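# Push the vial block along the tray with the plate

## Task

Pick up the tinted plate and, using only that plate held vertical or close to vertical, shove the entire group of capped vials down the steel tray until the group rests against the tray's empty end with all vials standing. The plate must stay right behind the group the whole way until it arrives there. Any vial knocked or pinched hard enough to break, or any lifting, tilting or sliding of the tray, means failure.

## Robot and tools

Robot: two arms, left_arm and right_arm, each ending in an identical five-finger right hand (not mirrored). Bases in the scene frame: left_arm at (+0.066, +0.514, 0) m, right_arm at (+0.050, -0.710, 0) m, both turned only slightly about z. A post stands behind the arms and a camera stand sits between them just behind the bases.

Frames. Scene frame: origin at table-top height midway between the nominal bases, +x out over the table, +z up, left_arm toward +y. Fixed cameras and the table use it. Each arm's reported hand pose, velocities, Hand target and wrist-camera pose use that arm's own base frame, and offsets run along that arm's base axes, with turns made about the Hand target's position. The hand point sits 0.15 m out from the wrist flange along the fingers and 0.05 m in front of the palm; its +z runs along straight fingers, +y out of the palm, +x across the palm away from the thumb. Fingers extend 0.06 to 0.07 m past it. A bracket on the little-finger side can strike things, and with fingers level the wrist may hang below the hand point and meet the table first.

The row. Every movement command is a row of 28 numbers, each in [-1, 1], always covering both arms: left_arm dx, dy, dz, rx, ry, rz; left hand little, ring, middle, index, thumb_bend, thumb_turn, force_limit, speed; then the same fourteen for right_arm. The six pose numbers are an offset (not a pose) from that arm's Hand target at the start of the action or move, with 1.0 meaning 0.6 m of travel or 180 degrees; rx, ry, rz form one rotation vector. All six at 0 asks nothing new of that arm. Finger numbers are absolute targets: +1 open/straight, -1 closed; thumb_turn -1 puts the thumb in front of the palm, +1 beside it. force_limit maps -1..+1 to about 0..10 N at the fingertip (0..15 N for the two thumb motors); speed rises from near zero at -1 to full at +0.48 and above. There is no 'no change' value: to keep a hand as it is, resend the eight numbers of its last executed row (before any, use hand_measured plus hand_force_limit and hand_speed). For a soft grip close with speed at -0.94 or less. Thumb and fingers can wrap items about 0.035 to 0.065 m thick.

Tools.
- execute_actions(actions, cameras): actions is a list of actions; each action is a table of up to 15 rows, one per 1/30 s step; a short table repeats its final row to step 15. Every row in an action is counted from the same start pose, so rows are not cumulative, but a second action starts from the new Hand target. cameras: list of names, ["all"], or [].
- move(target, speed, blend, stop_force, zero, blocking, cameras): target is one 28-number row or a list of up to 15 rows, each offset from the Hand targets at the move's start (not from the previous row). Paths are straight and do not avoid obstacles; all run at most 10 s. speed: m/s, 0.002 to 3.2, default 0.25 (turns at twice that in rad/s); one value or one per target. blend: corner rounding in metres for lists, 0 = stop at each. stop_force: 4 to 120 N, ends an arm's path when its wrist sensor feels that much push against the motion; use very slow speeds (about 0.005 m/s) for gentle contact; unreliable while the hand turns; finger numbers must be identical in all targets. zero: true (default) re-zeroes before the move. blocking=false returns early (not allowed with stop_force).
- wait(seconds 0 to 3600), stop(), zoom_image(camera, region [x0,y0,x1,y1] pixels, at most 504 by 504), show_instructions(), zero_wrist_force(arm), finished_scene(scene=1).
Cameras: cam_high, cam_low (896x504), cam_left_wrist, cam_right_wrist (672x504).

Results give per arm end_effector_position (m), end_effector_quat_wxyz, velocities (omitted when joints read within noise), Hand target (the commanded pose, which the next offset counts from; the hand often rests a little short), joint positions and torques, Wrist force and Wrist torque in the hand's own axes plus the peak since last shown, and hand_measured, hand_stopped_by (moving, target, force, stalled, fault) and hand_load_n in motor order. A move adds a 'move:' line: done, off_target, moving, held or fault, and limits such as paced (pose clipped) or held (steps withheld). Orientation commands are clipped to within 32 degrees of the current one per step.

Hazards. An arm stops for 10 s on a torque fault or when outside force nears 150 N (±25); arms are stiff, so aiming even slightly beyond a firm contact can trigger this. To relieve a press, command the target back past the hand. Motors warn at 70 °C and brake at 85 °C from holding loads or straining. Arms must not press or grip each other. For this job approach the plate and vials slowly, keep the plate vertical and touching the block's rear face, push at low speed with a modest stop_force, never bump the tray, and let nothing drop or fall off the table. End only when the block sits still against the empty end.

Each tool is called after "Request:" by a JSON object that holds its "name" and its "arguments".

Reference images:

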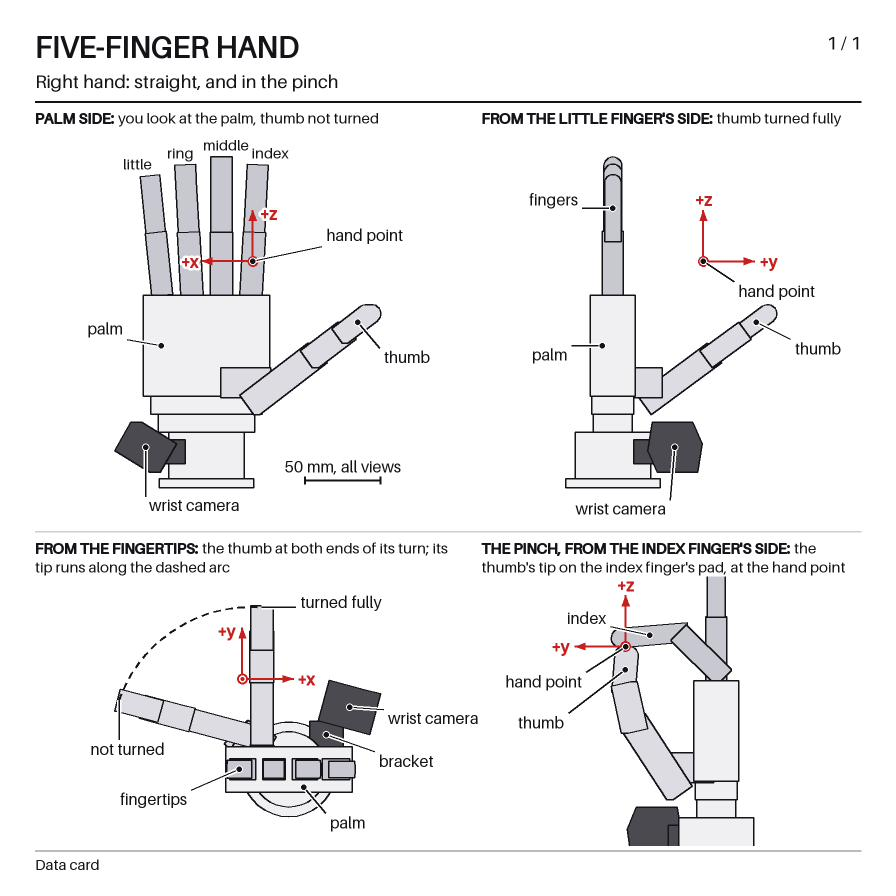

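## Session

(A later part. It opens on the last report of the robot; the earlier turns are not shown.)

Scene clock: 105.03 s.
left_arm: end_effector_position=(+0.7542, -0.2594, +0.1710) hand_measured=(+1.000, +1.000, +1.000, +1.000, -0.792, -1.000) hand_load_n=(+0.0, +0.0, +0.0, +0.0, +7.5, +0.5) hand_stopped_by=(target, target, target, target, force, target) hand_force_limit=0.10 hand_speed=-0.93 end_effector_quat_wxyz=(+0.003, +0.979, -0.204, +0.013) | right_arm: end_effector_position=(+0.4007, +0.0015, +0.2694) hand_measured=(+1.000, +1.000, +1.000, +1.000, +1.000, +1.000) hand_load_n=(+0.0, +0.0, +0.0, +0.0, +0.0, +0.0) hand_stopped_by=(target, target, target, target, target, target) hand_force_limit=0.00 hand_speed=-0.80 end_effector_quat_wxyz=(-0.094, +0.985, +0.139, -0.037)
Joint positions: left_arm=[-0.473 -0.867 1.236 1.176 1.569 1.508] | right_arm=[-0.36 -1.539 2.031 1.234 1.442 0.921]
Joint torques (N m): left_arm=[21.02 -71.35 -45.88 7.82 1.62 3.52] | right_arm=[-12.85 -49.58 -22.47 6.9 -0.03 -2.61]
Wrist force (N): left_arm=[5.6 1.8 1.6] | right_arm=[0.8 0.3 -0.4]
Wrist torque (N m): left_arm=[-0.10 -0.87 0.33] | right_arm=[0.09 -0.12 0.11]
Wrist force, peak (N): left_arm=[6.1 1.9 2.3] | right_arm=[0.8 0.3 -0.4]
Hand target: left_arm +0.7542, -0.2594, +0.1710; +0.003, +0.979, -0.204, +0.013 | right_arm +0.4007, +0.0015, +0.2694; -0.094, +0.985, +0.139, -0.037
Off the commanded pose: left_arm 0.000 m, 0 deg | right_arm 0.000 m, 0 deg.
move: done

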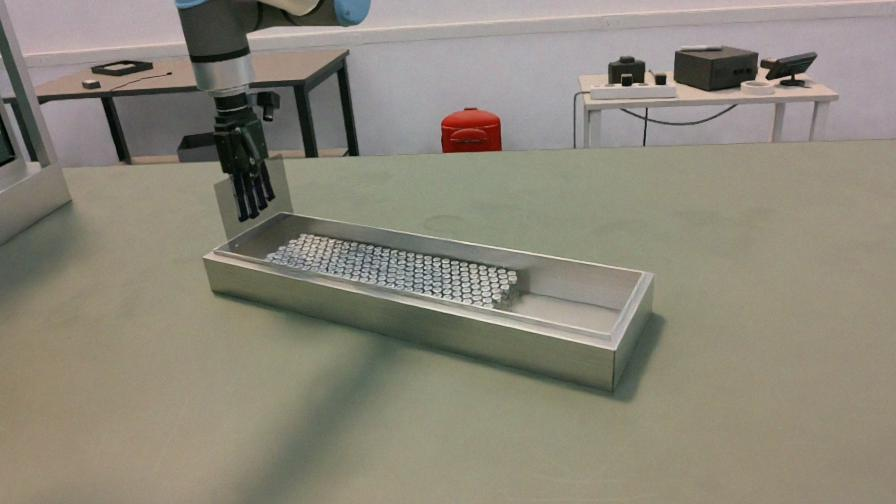

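Request:
{"name": "zero_wrist_force", "arguments": {"arm": "left_arm"}}

Request:
{"name": "move", "arguments": {"target": [0,0,-0.025,0,0,0,1,1,1,1,-0.97,-1,0.1,-0.93,0,0,0,0,0,0,1,1,1,1,1,1,0,-0.8], "speed": 0.008, "stop_force": 4, "cameras": ["cam_low", "cam_left_wrist"]}}

Request:
{"name": "zoom_image", "arguments": {"camera": "cam_low", "region": [205, 225, 255, 265]}}

Request:
{"name": "zoom_image", "arguments": {"camera": "cam_low", "region": [265, 190, 315, 230]}}

Wrist force sensor zeroed.

Scene clock: 108.13 s.
left_arm: end_effector_position=(+0.7542, -0.2594, +0.1560) hand_measured=(+1.000, +1.000, +1.000, +1.000, -0.792, -1.000) hand_load_n=(+0.0, -0.5, +0.0, +0.0, +8.0, +0.5) hand_stopped_by=(target, target, target, target, force, target) hand_force_limit=0.10 hand_speed=-0.93 end_effector_quat_wxyz=(+0.003, +0.979, -0.204, +0.013) | right_arm: end_effector_position=(+0.4007, +0.0015, +0.2694) hand_measured=(+1.000, +1.000, +1.000, +1.000, +1.000, +1.000) hand_load_n=(+0.0, +0.0, +0.0, +0.0, +0.0, +0.0) hand_stopped_by=(target, target, target, target, target, target) hand_force_limit=0.00 hand_speed=-0.80 end_effector_quat_wxyz=(-0.094, +0.985, +0.139, -0.037)
Joint positions: left_arm=[-0.473 -0.858 1.247 1.156 1.569 1.508] | right_arm=[-0.36 -1.539 2.031 1.234 1.442 0.921]
Joint torques (N m): left_arm=[17.78 -73.81 -25.43 -0.25 1.35 3.48] | right_arm=[-12.58 -49.34 -22.59 6.71 -0.38 -2.63]
Wrist force (N, zeroed by zero_wrist_force on left_arm): left_arm=[0.0 0.5 0.2] | right_arm=[0.5 0.1 -0.4]
Wrist torque (N m, zeroed by zero_wrist_force on left_arm): left_arm=[0.05 -0.03 0.01] | right_arm=[0.06 -0.07 0.09]
Wrist force, peak (N, zeroed by zero_wrist_force on left_arm): left_arm=[-0.4 0.8 0.3] | right_arm=[0.8 -0.2 -0.7]
Hand target: left_arm +0.7542, -0.2594, +0.1560; +0.003, +0.979, -0.204, +0.013 | right_arm +0.4007, +0.0015, +0.2694; -0.094, +0.985, +0.139, -0.037
Off the commanded pose: left_arm 0.000 m, 0 deg | right_arm 0.000 m, 0 deg.
move: done
cam_left_wrist: T_world_to_cam=[[-0.14688, -0.98915, 0.00334, -0.14913], [-0.85684, 0.12892, 0.49921, 0.59938], [-0.49422, 0.07046, -0.86648, 0.63677]] pos_world=[0.80637, -0.26965, 0.25303]

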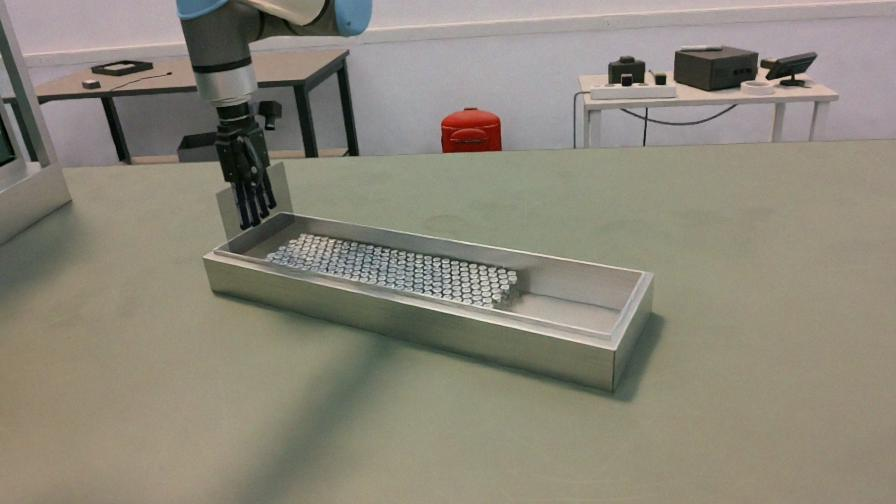

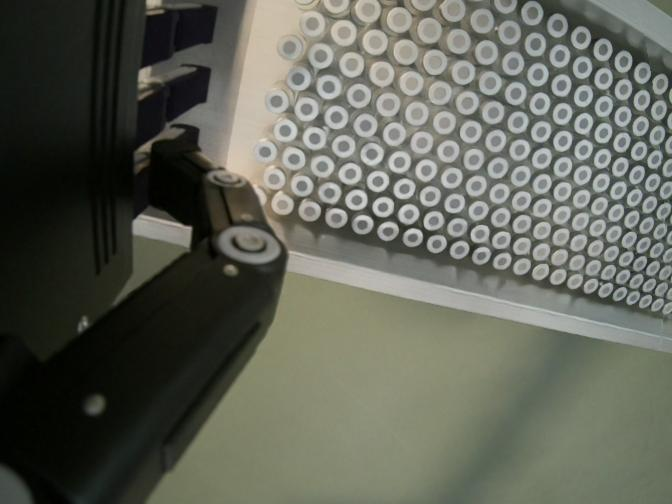

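Scaled by 10.080 from the camera's image (finer frame: 1280x720).

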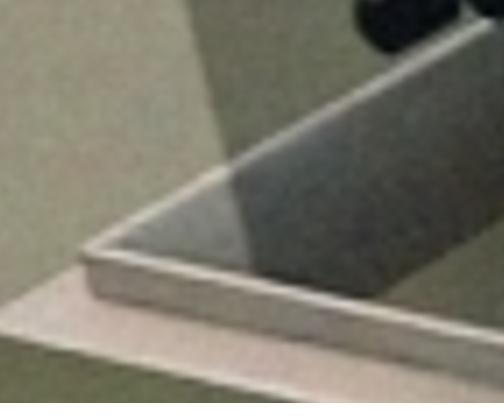

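Scaled by 10.080 from the camera's image (finer frame: 1280x720).

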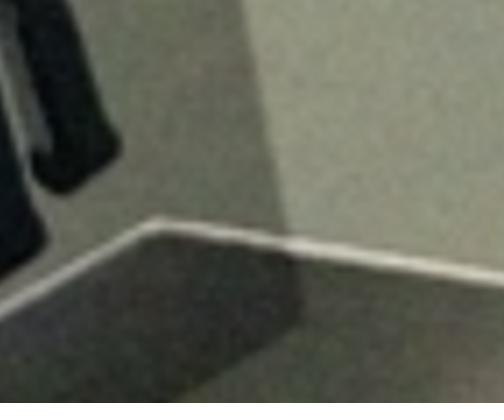

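Request:
{"name": "move", "arguments": {"target": [0,0,-0.095,0,0,0,1,1,1,1,-0.97,-1,0.1,-0.93,0,0,0,0,0,0,1,1,1,1,1,1,0,-0.8], "speed": 0.012, "stop_force": 4, "cameras": ["cam_low", "cam_left_wrist"]}}

Request:
{"name": "zoom_image", "arguments": {"camera": "cam_low", "region": [200, 160, 320, 280]}}

Request:
{"name": "zoom_image", "arguments": {"camera": "cam_left_wrist", "region": [120, 0, 460, 300]}}

Scene clock: 114.53 s.
left_arm: end_effector_position=(+0.7542, -0.2594, +0.1004) hand_measured=(+1.000, +1.000, +1.000, +1.000, -0.792, -1.000) hand_load_n=(+0.0, +0.0, +0.0, +0.0, +6.5, +0.0) hand_stopped_by=(target, target, target, target, force, target) hand_force_limit=0.10 hand_speed=-0.93 end_effector_quat_wxyz=(+0.003, +0.979, -0.204, +0.013) | right_arm: end_effector_position=(+0.4007, +0.0015, +0.2694) hand_measured=(+1.000, +1.000, +1.000, +1.000, +1.000, +1.000) hand_load_n=(+0.0, +0.0, +0.0, +0.0, +0.0, +0.0) hand_stopped_by=(target, target, target, target, target, target) hand_force_limit=0.00 hand_speed=-0.80 end_effector_quat_wxyz=(-0.094, +0.985, +0.139, -0.037)
Joint positions: left_arm=[-0.473 -0.818 1.284 1.08 1.569 1.508] | right_arm=[-0.36 -1.539 2.031 1.234 1.442 0.921]
Joint torques (N m): left_arm=[18.02 -92.59 -43.89 6.78 1.14 3.47] | right_arm=[-10.76 -47.04 -22.59 6.58 -0.81 -2.57]
Wrist force (N, zeroed by zero_wrist_force on left_arm): left_arm=[-0.3 0.6 0.3] | right_arm=[0.4 0.0 0.2]
Wrist torque (N m, zeroed by zero_wrist_force on left_arm): left_arm=[0.08 0.05 0.02] | right_arm=[0.00 -0.07 0.08]
Wrist force, peak (N, zeroed by zero_wrist_force on left_arm): left_arm=[0.9 1.1 -9.7] | right_arm=[1.0 0.0 -0.8]
Hand target: left_arm +0.7542, -0.2594, +0.1004; +0.003, +0.979, -0.204, +0.013 (not the last commanded pose) | right_arm +0.4007, +0.0015, +0.2694; -0.094, +0.985, +0.139, -0.037
Off the commanded pose: left_arm 0.001 m, 0 deg | right_arm 0.000 m, 0 deg.
move: contact (left_arm)
cam_left_wrist: T_world_to_cam=[[-0.14688, -0.98915, 0.00334, -0.14895], [-0.85684, 0.12892, 0.49921, 0.62714], [-0.49422, 0.07046, -0.86648, 0.58859]] pos_world=[0.80637, -0.26965, 0.19743]

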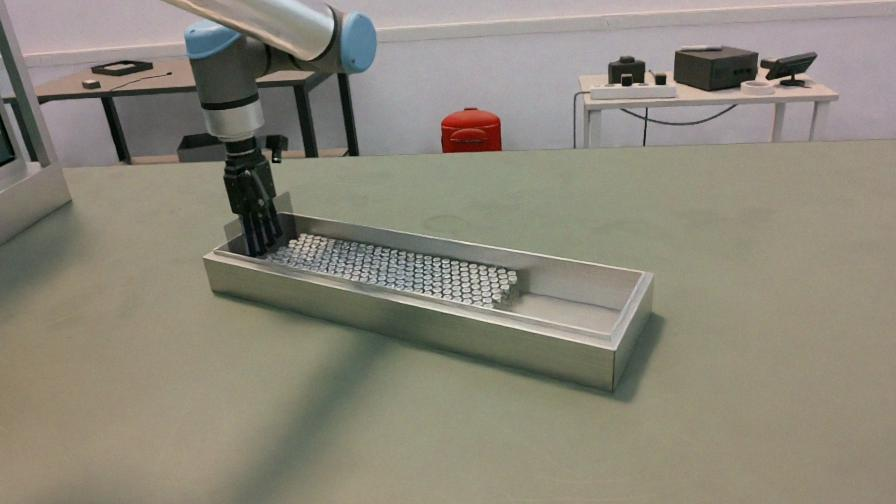

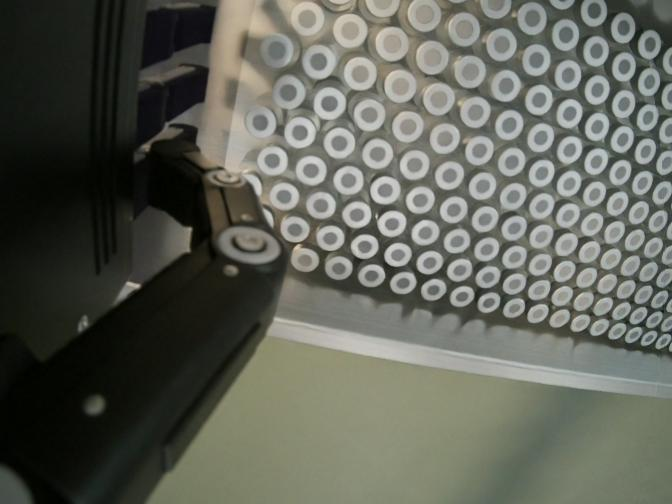

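Scaled by 4.200 from the camera's image (finer frame: 1280x720).

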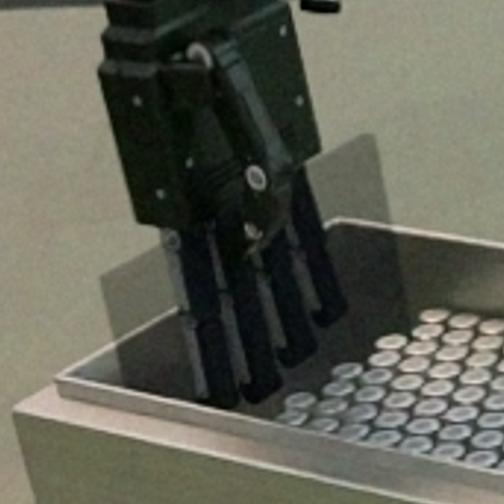

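Scaled by 1.482 from the camera's image (finer frame: 960x720).

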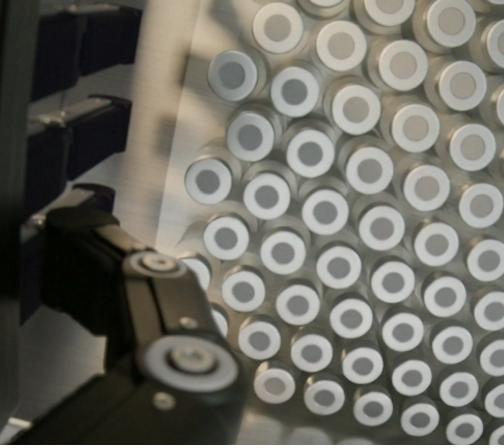

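Request:
{"name": "move", "arguments": {"target": [0,0,0.0053,0,0,0,1,1,1,1,-0.97,-1,0.1,-0.93,0,0,0,0,0,0,1,1,1,1,1,1,0,-0.8], "speed": 0.02, "cameras": []}}

Request:
{"name": "move", "arguments": {"target": [-0.0166,-0.0382,0,0,0,0,1,1,1,1,-0.97,-1,0.1,-0.93,0,0,0,0,0,0,1,1,1,1,1,1,0,-0.8], "speed": 0.008, "stop_force": 4, "cameras": ["cam_low", "cam_left_wrist"]}}

Request:
{"name": "zoom_image", "arguments": {"camera": "cam_low", "region": [200, 160, 320, 280]}}

Request:
{"name": "zoom_image", "arguments": {"camera": "cam_left_wrist", "region": [120, 0, 460, 300]}}

Scene clock: 116.67 s.
left_arm: end_effector_position=(+0.7542, -0.2594, +0.1035) hand_measured=(+1.000, +1.000, +1.000, +1.000, -0.792, -1.000) hand_load_n=(+0.0, +0.0, +0.0, +0.0, +6.5, +0.5) hand_stopped_by=(target, target, target, target, force, target) hand_force_limit=0.10 hand_speed=-0.93 end_effector_quat_wxyz=(+0.003, +0.979, -0.204, +0.013) | right_arm: end_effector_position=(+0.4007, +0.0015, +0.2694) hand_measured=(+1.000, +1.000, +1.000, +1.000, +1.000, +1.000) hand_load_n=(+0.0, +0.0, +0.0, +0.0, +0.0, +0.0) hand_stopped_by=(target, target, target, target, target, target) hand_force_limit=0.00 hand_speed=-0.80 end_effector_quat_wxyz=(-0.094, +0.985, +0.139, -0.037)
Joint positions: left_arm=[-0.473 -0.82 1.282 1.084 1.569 1.508] | right_arm=[-0.36 -1.539 2.031 1.234 1.442 0.921]
Joint torques (N m): left_arm=[20.43 -92.09 -44.22 8.02 1.2 3.72] | right_arm=[-9.52 -49 -22.24 7.45 -1.05 -2.45]
Wrist force (N, zeroed by zero_wrist_force on left_arm): left_arm=[-0.2 0.6 0.3] | right_arm=[0.1 0.2 -0.4]
Wrist torque (N m, zeroed by zero_wrist_force on left_arm): left_arm=[0.08 0.03 0.03] | right_arm=[0.07 0.00 0.06]
Wrist force, peak (N, zeroed by zero_wrist_force on left_arm): left_arm=[-0.5 0.7 0.6] | right_arm=[0.4 0.5 -0.6]
Hand target: left_arm +0.7542, -0.2594, +0.1036; +0.003, +0.979, -0.204, +0.013 | right_arm +0.4007, +0.0015, +0.2694; -0.094, +0.985, +0.139, -0.037
Off the commanded pose: left_arm 0.000 m, 0 deg | right_arm 0.000 m, 0 deg.
move: done

Scene clock: 119.83 s.
left_arm: end_effector_position=(+0.7482, -0.2732, +0.1036) hand_measured=(+1.000, +1.000, +1.000, +1.000, -0.792, -1.000) hand_load_n=(+0.0, +0.0, +0.0, +0.5, +8.5, +1.0) hand_stopped_by=(target, target, target, target, force, target) hand_force_limit=0.10 hand_speed=-0.93 end_effector_quat_wxyz=(+0.003, +0.979, -0.204, +0.013) | right_arm: end_effector_position=(+0.4007, +0.0015, +0.2694) hand_measured=(+1.000, +1.000, +1.000, +1.000, +1.000, +1.000) hand_load_n=(+0.0, +0.0, +0.0, +0.5, +0.0, +0.0) hand_stopped_by=(target, target, target, target, target, target) hand_force_limit=0.00 hand_speed=-0.80 end_effector_quat_wxyz=(-0.094, +0.985, +0.139, -0.037)
Joint positions: left_arm=[-0.492 -0.824 1.288 1.081 1.569 1.489] | right_arm=[-0.36 -1.539 2.031 1.234 1.442 0.921]
Joint torques (N m): left_arm=[17.34 -74.77 -44.51 4.55 0.36 2.14] | right_arm=[-11.69 -50.86 -22.77 6.83 -1.39 -2.11]
Wrist force (N, zeroed by zero_wrist_force on left_arm): left_arm=[-0.1 -2.0 0.6] | right_arm=[0.2 0.3 -0.2]
Wrist torque (N m, zeroed by zero_wrist_force on left_arm): left_arm=[0.34 0.04 0.17] | right_arm=[0.08 -0.03 0.08]
Wrist force, peak (N, zeroed by zero_wrist_force on left_arm): left_arm=[0.1 -3.5 -0.8] | right_arm=[0.8 0.3 -0.5]
Hand target: left_arm +0.7482, -0.2732, +0.1036; +0.003, +0.979, -0.204, +0.013 (not the last commanded pose) | right_arm +0.4007, +0.0015, +0.2694; -0.094, +0.985, +0.139, -0.037
Off the commanded pose: left_arm 0.010 m, 0 deg | right_arm 0.000 m, 0 deg.
move: contact (left_arm)
cam_left_wrist: T_world_to_cam=[[-0.14686, -0.98915, 0.00333, -0.1636], [-0.85684, 0.1289, 0.49921, 0.62219], [-0.49422, 0.07046, -0.86648, 0.58938]] pos_world=[0.80037, -0.28355, 0.20063]

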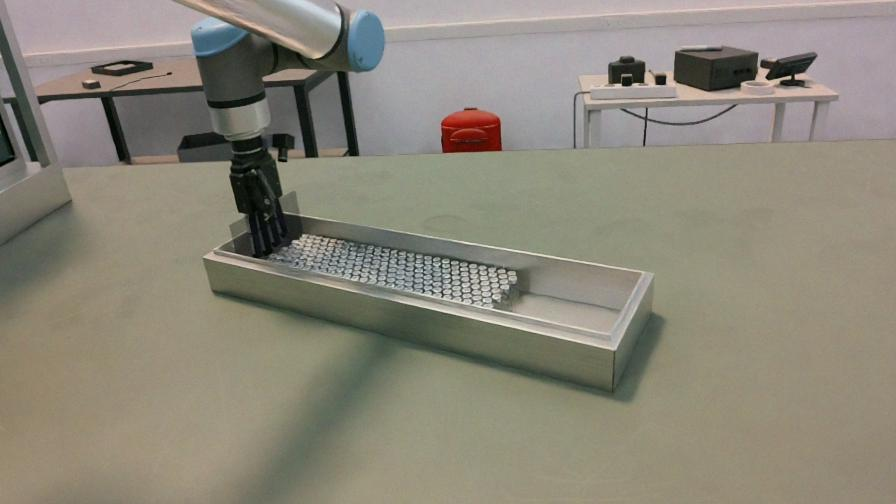

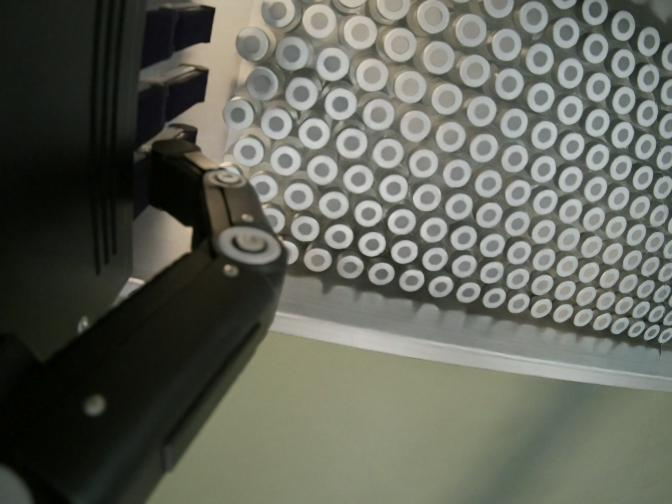

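Scaled by 4.200 from the camera's image (finer frame: 1280x720).

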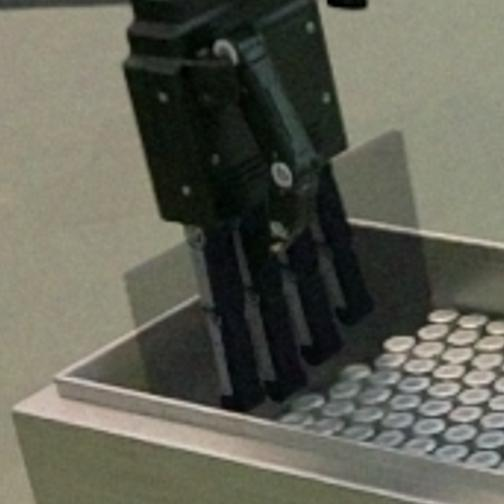

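Scaled by 1.482 from the camera's image (finer frame: 960x720).

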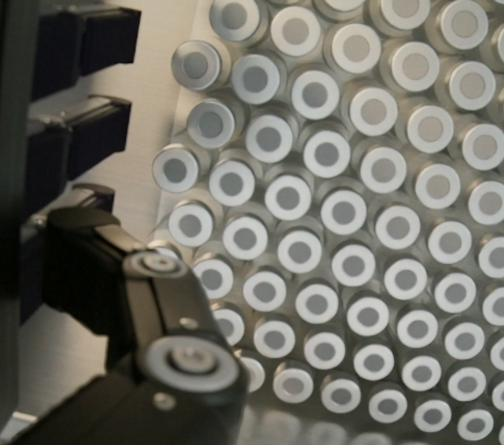

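Request:
{"name": "move", "arguments": {"target": [-0.01593,-0.03669,0,0,0,0,1,1,1,1,-0.97,-1,0.1,-0.93,0,0,0,0,0,0,1,1,1,1,1,1,0,-0.8], "speed": 0.012, "stop_force": 20, "cameras": ["cam_low", "cam_left_wrist"]}}

Request:
{"name": "zoom_image", "arguments": {"camera": "cam_low", "region": [200, 160, 320, 280]}}

Request:
{"name": "zoom_image", "arguments": {"camera": "cam_left_wrist", "region": [120, 0, 460, 300]}}

Scene clock: 123.07 s.
left_arm: end_effector_position=(+0.7387, -0.2952, +0.1036) hand_measured=(+1.000, +1.000, +1.000, +1.000, -0.792, -1.000) hand_load_n=(+0.0, +0.5, +1.5, +1.0, +12.0, +1.0) hand_stopped_by=(target, target, target, target, force, target) hand_force_limit=0.10 hand_speed=-0.93 end_effector_quat_wxyz=(+0.003, +0.979, -0.204, +0.013) | right_arm: end_effector_position=(+0.4007, +0.0015, +0.2694) hand_measured=(+1.000, +1.000, +1.000, +1.000, +1.000, +1.000) hand_load_n=(+0.0, +0.0, +0.0, +0.0, +0.0, +0.0) hand_stopped_by=(target, target, target, target, target, target) hand_force_limit=0.00 hand_speed=-0.80 end_effector_quat_wxyz=(-0.094, +0.985, +0.139, -0.037)
Joint positions: left_arm=[-0.521 -0.828 1.296 1.078 1.568 1.46] | right_arm=[-0.36 -1.539 2.031 1.234 1.442 0.921]
Joint torques (N m): left_arm=[-28.39 -89.18 -24.5 -0.51 4.28 -2.65] | right_arm=[-9.77 -51.11 -22.5 6.94 -1.38 -2.26]
Wrist force (N, zeroed by zero_wrist_force on left_arm): left_arm=[0.4 -12.1 -2.0] | right_arm=[0.2 0.0 -0.3]
Wrist torque (N m, zeroed by zero_wrist_force on left_arm): left_arm=[1.33 0.07 -0.08] | right_arm=[0.03 -0.02 0.07]
Wrist force, peak (N, zeroed by zero_wrist_force on left_arm): left_arm=[1.0 -13.9 -2.2] | right_arm=[0.9 0.2 -0.5]
Hand target: left_arm +0.7386, -0.2952, +0.1036; +0.003, +0.979, -0.204, +0.013 | right_arm +0.4007, +0.0015, +0.2694; -0.094, +0.985, +0.139, -0.037
Off the commanded pose: left_arm 0.000 m, 0 deg | right_arm 0.000 m, 0 deg.
move: done
cam_left_wrist: T_world_to_cam=[[-0.14686, -0.98915, 0.00333, -0.18675], [-0.85684, 0.1289, 0.49921, 0.61689], [-0.49422, 0.07046, -0.86648, 0.58624]] pos_world=[0.79087, -0.30555, 0.20063]

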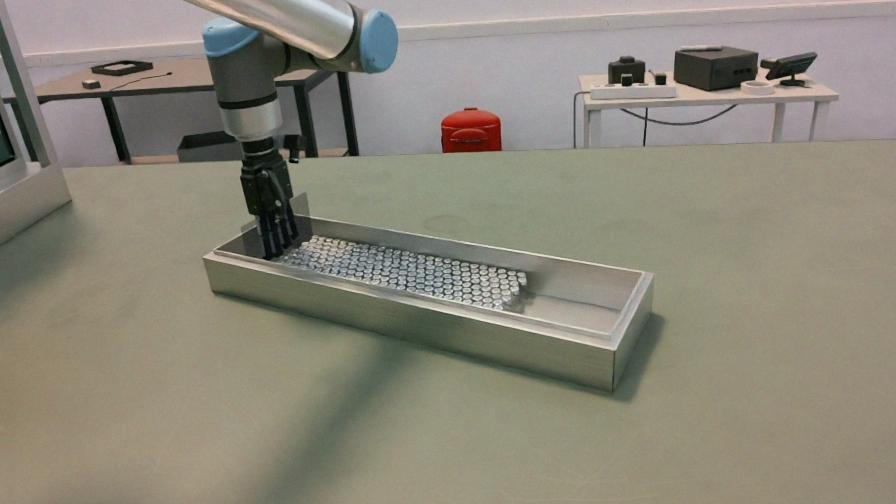

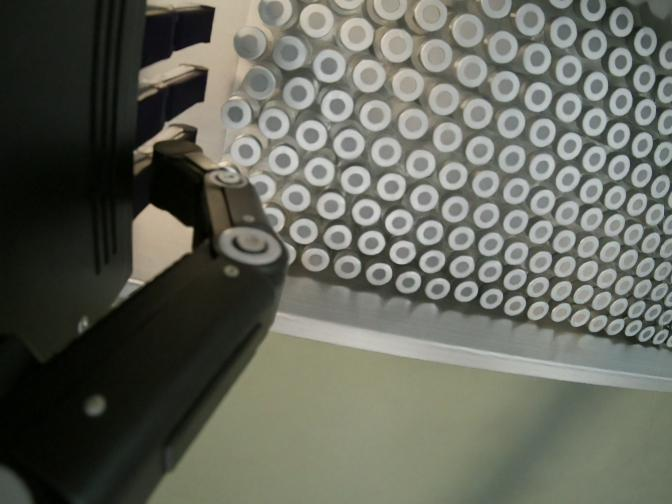

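Scaled by 4.200 from the camera's image (finer frame: 1280x720).

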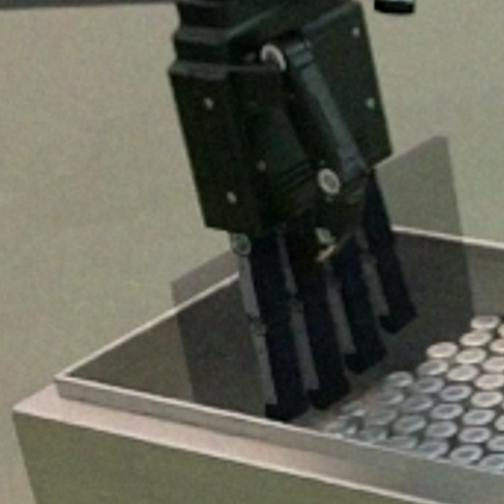

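Scaled by 1.482 from the camera's image (finer frame: 960x720).

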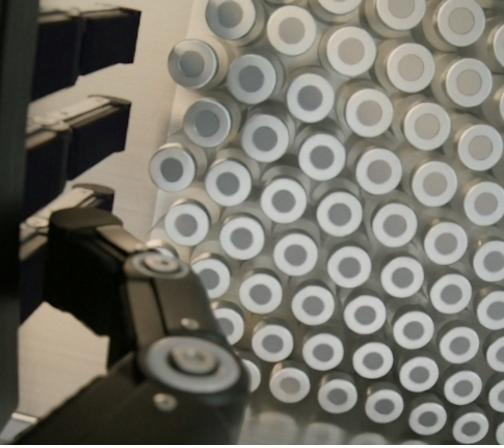

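Request:
{"name": "move", "arguments": {"target": [-0.03983,-0.09173,0,0,0,0,1,1,1,1,-0.97,-1,0.1,-0.93,0,0,0,0,0,0,1,1,1,1,1,1,0,-0.8], "speed": 0.015, "stop_force": 10, "cameras": ["cam_low", "cam_left_wrist"]}}

Request:
{"name": "zoom_image", "arguments": {"camera": "cam_low", "region": [200, 160, 380, 300]}}

Request:
{"name": "zoom_image", "arguments": {"camera": "cam_left_wrist", "region": [120, 0, 460, 300]}}

Request:
{"name": "zoom_image", "arguments": {"camera": "cam_low", "region": [460, 230, 660, 370]}}

Scene clock: 128.80 s.
left_arm: end_effector_position=(+0.7148, -0.3503, +0.1036) hand_measured=(+1.000, +1.000, +1.000, +1.000, -0.792, -1.000) hand_load_n=(+0.0, +0.5, +1.0, +1.0, +12.0, +1.0) hand_stopped_by=(target, target, target, target, force, target) hand_force_limit=0.10 hand_speed=-0.93 end_effector_quat_wxyz=(+0.003, +0.979, -0.204, +0.013) | right_arm: end_effector_position=(+0.4007, +0.0015, +0.2694) hand_measured=(+1.000, +1.000, +1.000, +1.000, +1.000, +1.000) hand_load_n=(+0.0, +0.0, +0.0, +0.0, +0.0, +0.0) hand_stopped_by=(target, target, target, target, target, target) hand_force_limit=0.00 hand_speed=-0.80 end_effector_quat_wxyz=(-0.094, +0.985, +0.139, -0.037)
Joint positions: left_arm=[-0.595 -0.834 1.307 1.073 1.566 1.386] | right_arm=[-0.36 -1.539 2.031 1.234 1.442 0.921]
Joint torques (N m): left_arm=[-28.36 -89.63 -25.68 -0.81 3.6 -2.65] | right_arm=[-9.09 -50.21 -23.01 6.84 -1.43 -2.7]
Wrist force (N, zeroed by zero_wrist_force on left_arm): left_arm=[-1.4 -12.6 -0.6] | right_arm=[0.4 0.1 -0.4]
Wrist torque (N m, zeroed by zero_wrist_force on left_arm): left_arm=[1.26 -0.09 -0.23] | right_arm=[0.06 -0.04 0.08]
Wrist force, peak (N, zeroed by zero_wrist_force on left_arm): left_arm=[-1.3 -13.3 -1.0] | right_arm=[0.8 0.0 -0.5]
Hand target: left_arm +0.7148, -0.3503, +0.1036; +0.003, +0.979, -0.204, +0.013 | right_arm +0.4007, +0.0015, +0.2694; -0.094, +0.985, +0.139, -0.037
Off the commanded pose: left_arm 0.000 m, 0 deg | right_arm 0.000 m, 0 deg.
move: done
cam_left_wrist: T_world_to_cam=[[-0.14686, -0.98915, 0.00333, -0.24477], [-0.85684, 0.1289, 0.49921, 0.60351], [-0.49422, 0.07046, -0.86648, 0.57831]] pos_world=[0.76697, -0.36065, 0.20063]

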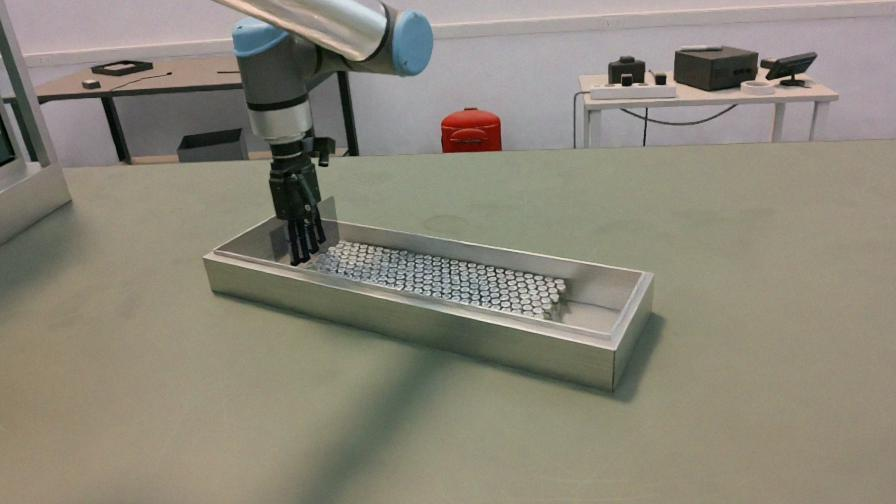

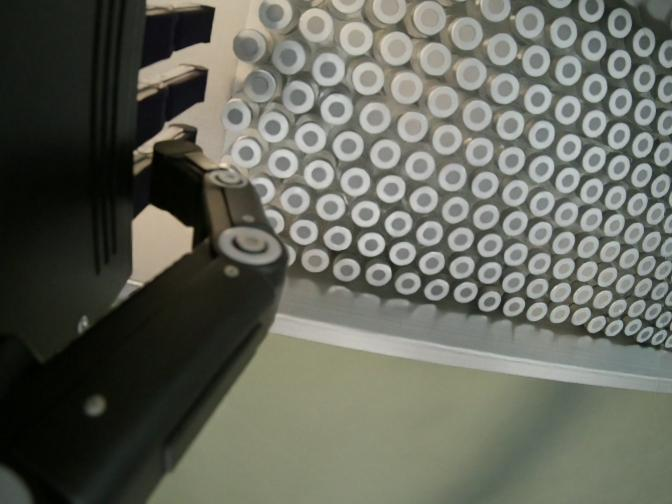

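Scaled by 2.800 from the camera's image (finer frame: 1280x720).

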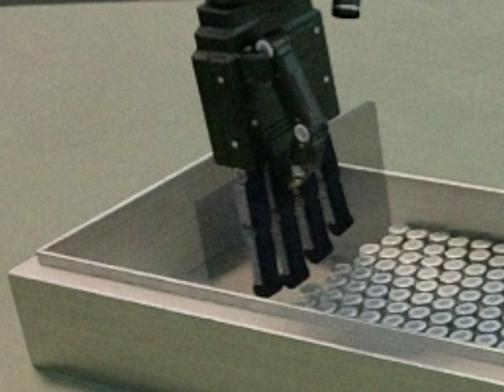

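Scaled by 1.482 from the camera's image (finer frame: 960x720).

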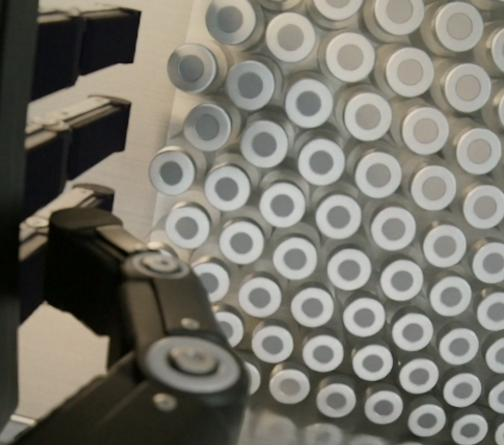

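Scaled by 2.520 from the camera's image (finer frame: 1280x720).

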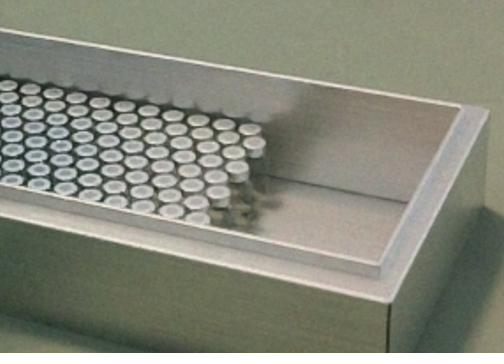

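Request:
{"name": "move", "arguments": {"target": [-0.0531,-0.1223,0,0,0,0,1,1,1,1,-0.97,-1,0.1,-0.93,0,0,0,0,0,0,1,1,1,1,1,1,0,-0.8], "speed": 0.015, "stop_force": 10, "cameras": ["cam_low", "cam_left_wrist"]}}

Request:
{"name": "zoom_image", "arguments": {"camera": "cam_low", "region": [260, 160, 440, 300]}}

Request:
{"name": "zoom_image", "arguments": {"camera": "cam_left_wrist", "region": [120, 0, 460, 300]}}

Request:
{"name": "zoom_image", "arguments": {"camera": "cam_low", "region": [520, 250, 660, 370]}}

Scene clock: 135.63 s.
left_arm: end_effector_position=(+0.6829, -0.4237, +0.1036) hand_measured=(+1.000, +1.000, +1.000, +1.000, -0.792, -1.000) hand_load_n=(+0.0, +0.5, +1.0, +1.0, +12.0, +1.0) hand_stopped_by=(target, target, target, target, force, target) hand_force_limit=0.10 hand_speed=-0.93 end_effector_quat_wxyz=(+0.003, +0.979, -0.204, +0.013) | right_arm: end_effector_position=(+0.4007, +0.0015, +0.2694) hand_measured=(+1.000, +1.000, +1.000, +1.000, +1.000, +1.000) hand_load_n=(+0.0, +0.0, +0.0, +0.0, +0.0, +0.0) hand_stopped_by=(target, target, target, target, target, target) hand_force_limit=0.00 hand_speed=-0.80 end_effector_quat_wxyz=(-0.094, +0.985, +0.139, -0.037)
Joint positions: left_arm=[-0.692 -0.832 1.302 1.076 1.564 1.289] | right_arm=[-0.36 -1.539 2.031 1.234 1.442 0.921]
Joint torques (N m): left_arm=[-26.07 -74.71 -46.64 5.14 3.43 -2.48] | right_arm=[-9.06 -50.46 -24 6.27 -1.16 -2.44]
Wrist force (N, zeroed by zero_wrist_force on left_arm): left_arm=[-0.7 -12.5 -0.2] | right_arm=[0.2 0.3 -0.4]
Wrist torque (N m, zeroed by zero_wrist_force on left_arm): left_arm=[1.21 -0.08 -0.21] | right_arm=[0.09 -0.02 0.08]
Wrist force, peak (N, zeroed by zero_wrist_force on left_arm): left_arm=[-0.9 -15.2 -1.0] | right_arm=[0.8 0.3 -0.2]
Hand target: left_arm +0.6829, -0.4237, +0.1036; +0.003, +0.979, -0.204, +0.013 | right_arm +0.4007, +0.0015, +0.2694; -0.094, +0.985, +0.139, -0.037
Off the commanded pose: left_arm 0.000 m, 0 deg | right_arm 0.000 m, 0 deg.
move: done
cam_left_wrist: T_world_to_cam=[[-0.14688, -0.98915, 0.00334, -0.32195], [-0.85684, 0.12892, 0.49921, 0.58563], [-0.49422, 0.07046, -0.86648, 0.56771]] pos_world=[0.73508, -0.43395, 0.20063]

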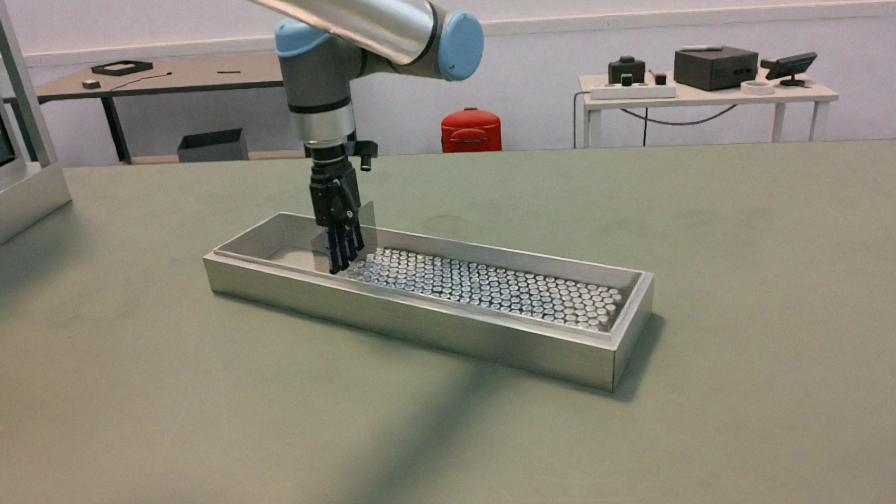

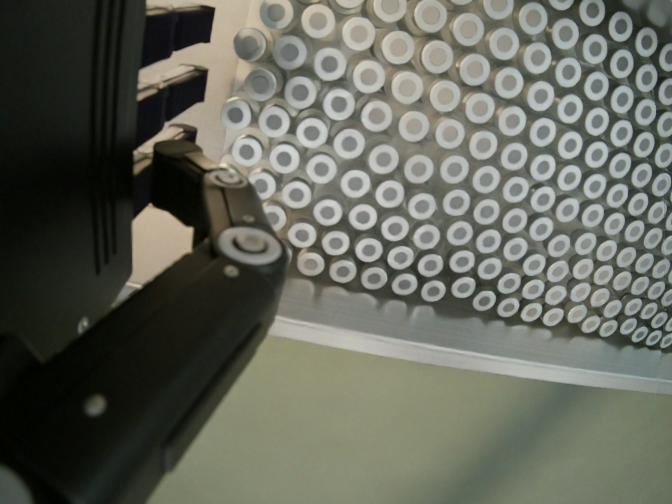

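Scaled by 2.800 from the camera's image (finer frame: 1280x720).

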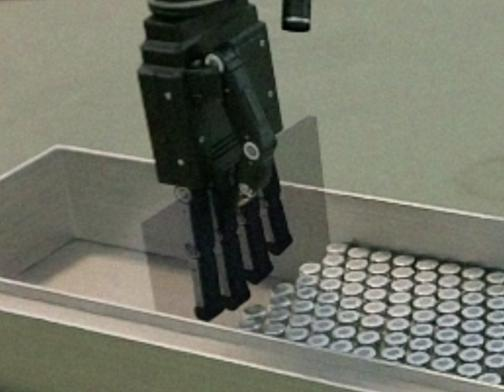

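Scaled by 1.482 from the camera's image (finer frame: 960x720).

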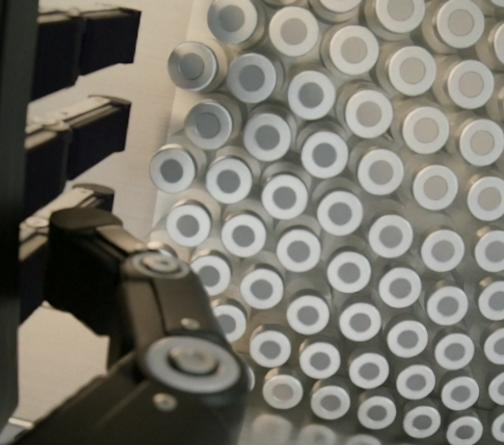

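Scaled by 3.600 from the camera's image (finer frame: 1280x720).

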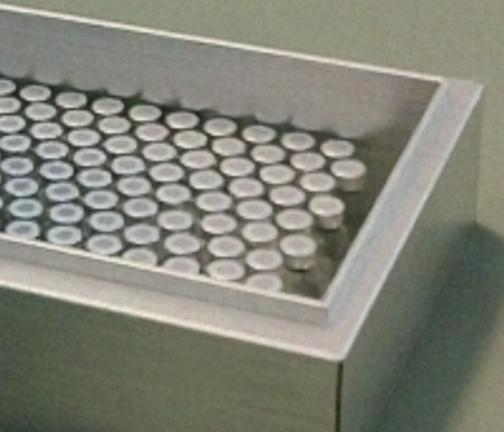

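Request:
{"name": "move", "arguments": {"target": [-0.00797,-0.01835,0,0,0,0,1,1,1,1,-0.97,-1,0.1,-0.93,0,0,0,0,0,0,1,1,1,1,1,1,0,-0.8], "speed": 0.01, "stop_force": 7, "cameras": ["cam_low"]}}

Request:
{"name": "zoom_image", "arguments": {"camera": "cam_low", "region": [520, 250, 660, 370]}}

Scene clock: 138.07 s.
left_arm: end_effector_position=(+0.6781, -0.4347, +0.1036) hand_measured=(+1.000, +1.000, +1.000, +1.000, -0.792, -1.000) hand_load_n=(+0.0, +0.5, +1.5, +1.0, +12.5, +1.0) hand_stopped_by=(target, target, target, target, force, target) hand_force_limit=0.10 hand_speed=-0.93 end_effector_quat_wxyz=(+0.003, +0.979, -0.204, +0.013) | right_arm: end_effector_position=(+0.4007, +0.0015, +0.2694) hand_measured=(+1.000, +1.000, +1.000, +1.000, +1.000, +1.000) hand_load_n=(+0.0, +0.0, +0.0, +0.0, +0.0, +0.0) hand_stopped_by=(target, target, target, target, target, target) hand_force_limit=0.00 hand_speed=-0.80 end_effector_quat_wxyz=(-0.094, +0.985, +0.139, -0.037)
Joint positions: left_arm=[-0.707 -0.83 1.3 1.077 1.563 1.274] | right_arm=[-0.36 -1.539 2.031 1.234 1.442 0.921]
Joint torques (N m): left_arm=[-29.86 -73.92 -47.7 5.19 2.57 -2.51] | right_arm=[-11.17 -45.55 -21.91 6.8 -1.53 -2.93]
Wrist force (N, zeroed by zero_wrist_force on left_arm): left_arm=[-0.8 -15.4 -0.8] | right_arm=[0.1 0.3 -0.1]
Wrist torque (N m, zeroed by zero_wrist_force on left_arm): left_arm=[1.46 -0.11 -0.28] | right_arm=[0.08 -0.01 0.07]
Wrist force, peak (N, zeroed by zero_wrist_force on left_arm): left_arm=[-0.8 -15.4 -0.8] | right_arm=[0.8 -0.3 0.1]
Hand target: left_arm +0.6781, -0.4347, +0.1036; +0.003, +0.979, -0.204, +0.013 | right_arm +0.4007, +0.0015, +0.2694; -0.094, +0.985, +0.139, -0.037
Off the commanded pose: left_arm 0.000 m, 0 deg | right_arm 0.000 m, 0 deg.
move: done

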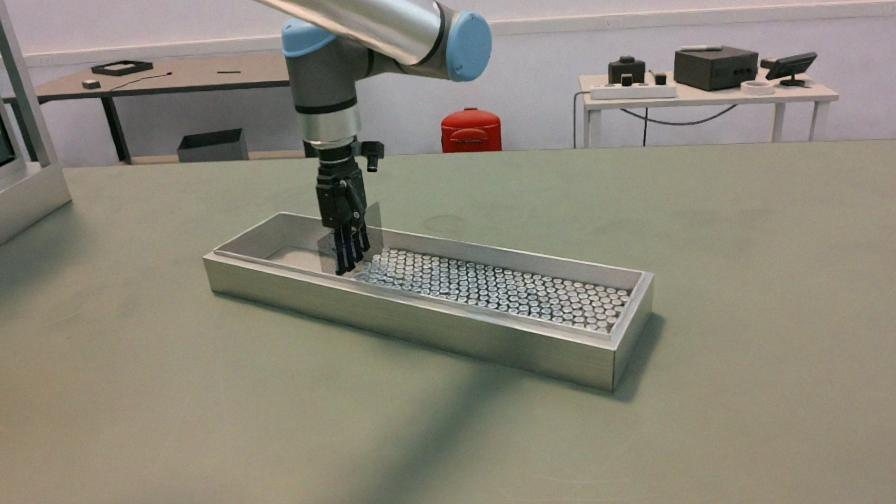

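Scaled by 3.600 from the camera's image (finer frame: 1280x720).

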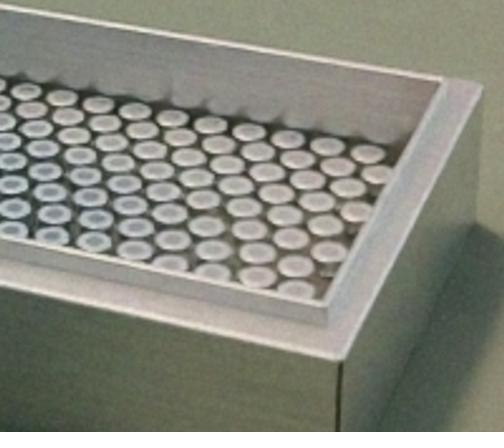

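Request:
{"name": "move", "arguments": {"target": [-0.01328,-0.03058,0,0,0,0,1,1,1,1,-0.97,-1,0.1,-0.93,0,0,0,0,0,0,1,1,1,1,1,1,0,-0.8], "speed": 0.004, "stop_force": 5, "cameras": ["cam_low", "cam_left_wrist"]}}

Request:
{"name": "zoom_image", "arguments": {"camera": "cam_low", "region": [520, 250, 660, 370]}}

Request:
{"name": "zoom_image", "arguments": {"camera": "cam_left_wrist", "region": [120, 0, 460, 300]}}

Request:
{"name": "zoom_image", "arguments": {"camera": "cam_low", "region": [280, 160, 460, 320]}}

Scene clock: 141.53 s.
left_arm: end_effector_position=(+0.6744, -0.4432, +0.1036) hand_measured=(+1.000, +1.000, +1.000, +1.000, -0.792, -1.000) hand_load_n=(+0.0, +1.0, +2.0, +1.0, +13.0, +1.0) hand_stopped_by=(target, target, target, target, force, target) hand_force_limit=0.10 hand_speed=-0.93 end_effector_quat_wxyz=(+0.002, +0.979, -0.204, +0.013) | right_arm: end_effector_position=(+0.4007, +0.0015, +0.2694) hand_measured=(+1.000, +1.000, +1.000, +1.000, +1.000, +1.000) hand_load_n=(+0.0, +0.0, +0.0, +0.5, +0.0, +0.0) hand_stopped_by=(target, target, target, target, target, target) hand_force_limit=0.00 hand_speed=-0.80 end_effector_quat_wxyz=(-0.094, +0.985, +0.139, -0.037)
Joint positions: left_arm=[-0.718 -0.829 1.297 1.078 1.563 1.263] | right_arm=[-0.36 -1.539 2.031 1.234 1.442 0.921]
Joint torques (N m): left_arm=[-0.54 -78.86 -43.87 2.7 4.95 2.11] | right_arm=[-7.45 -47.55 -22.44 6.84 -1.18 -2.7]
Wrist force (N, zeroed by zero_wrist_force on left_arm): left_arm=[-1.5 -22.7 -1.5] | right_arm=[0.5 -0.2 -0.1]
Wrist torque (N m, zeroed by zero_wrist_force on left_arm): left_arm=[2.17 -0.16 -0.80] | right_arm=[0.00 -0.08 0.08]
Wrist force, peak (N, zeroed by zero_wrist_force on left_arm): left_arm=[-1.7 -22.9 -1.9] | right_arm=[0.8 0.1 -0.7]
Hand target: left_arm +0.6745, -0.4431, +0.1036; +0.002, +0.979, -0.204, +0.013 (not the last commanded pose) | right_arm +0.4007, +0.0015, +0.2694; -0.094, +0.985, +0.139, -0.037
Off the commanded pose: left_arm 0.011 m, 0 deg | right_arm 0.000 m, 0 deg.
move: contact (left_arm)
cam_left_wrist: T_world_to_cam=[[-0.14693, -0.98914, 0.00326, -0.34253], [-0.85683, 0.12892, 0.49922, 0.58086], [-0.49422, 0.07056, -0.86647, 0.56493]] pos_world=[0.72657, -0.45355, 0.20063]

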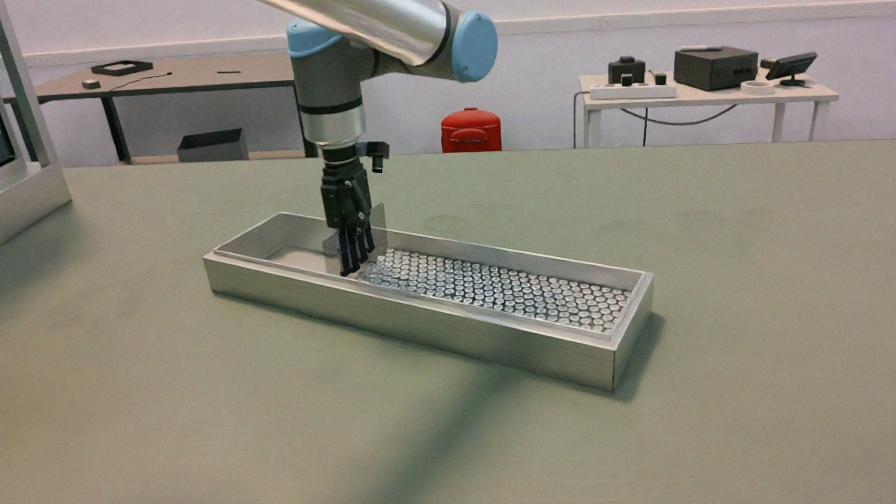

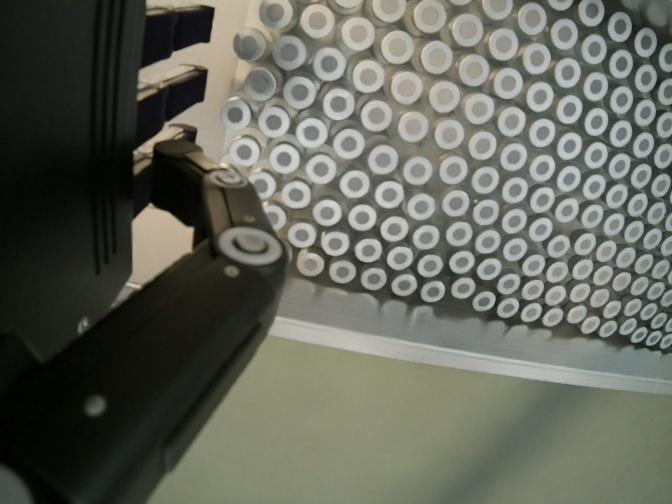

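Scaled by 3.600 from the camera's image (finer frame: 1280x720).

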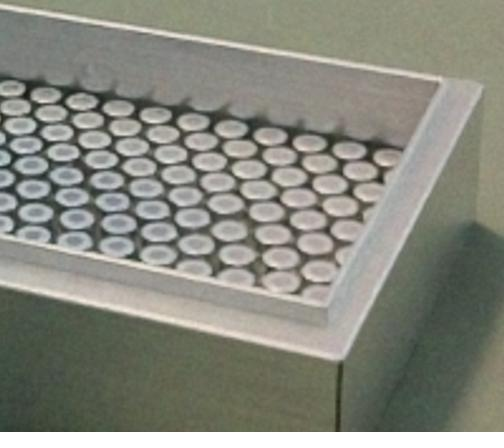

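Scaled by 1.482 from the camera's image (finer frame: 960x720).

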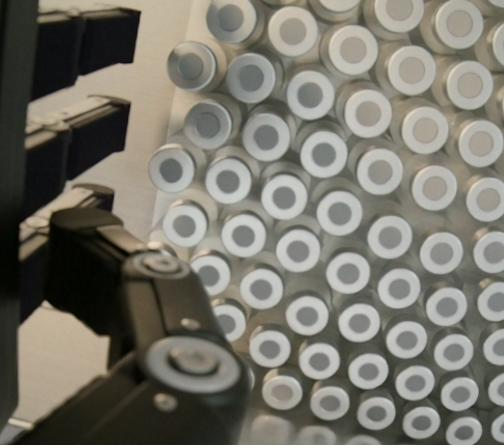

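Scaled by 2.800 from the camera's image (finer frame: 1280x720).

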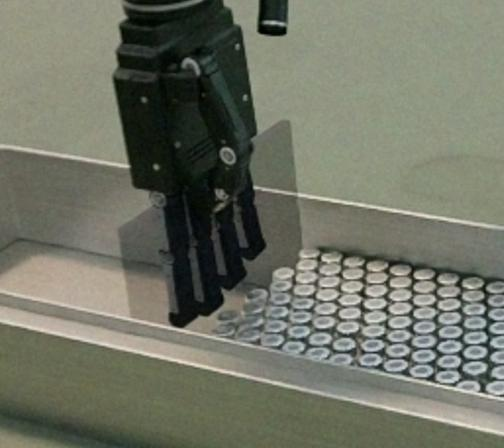

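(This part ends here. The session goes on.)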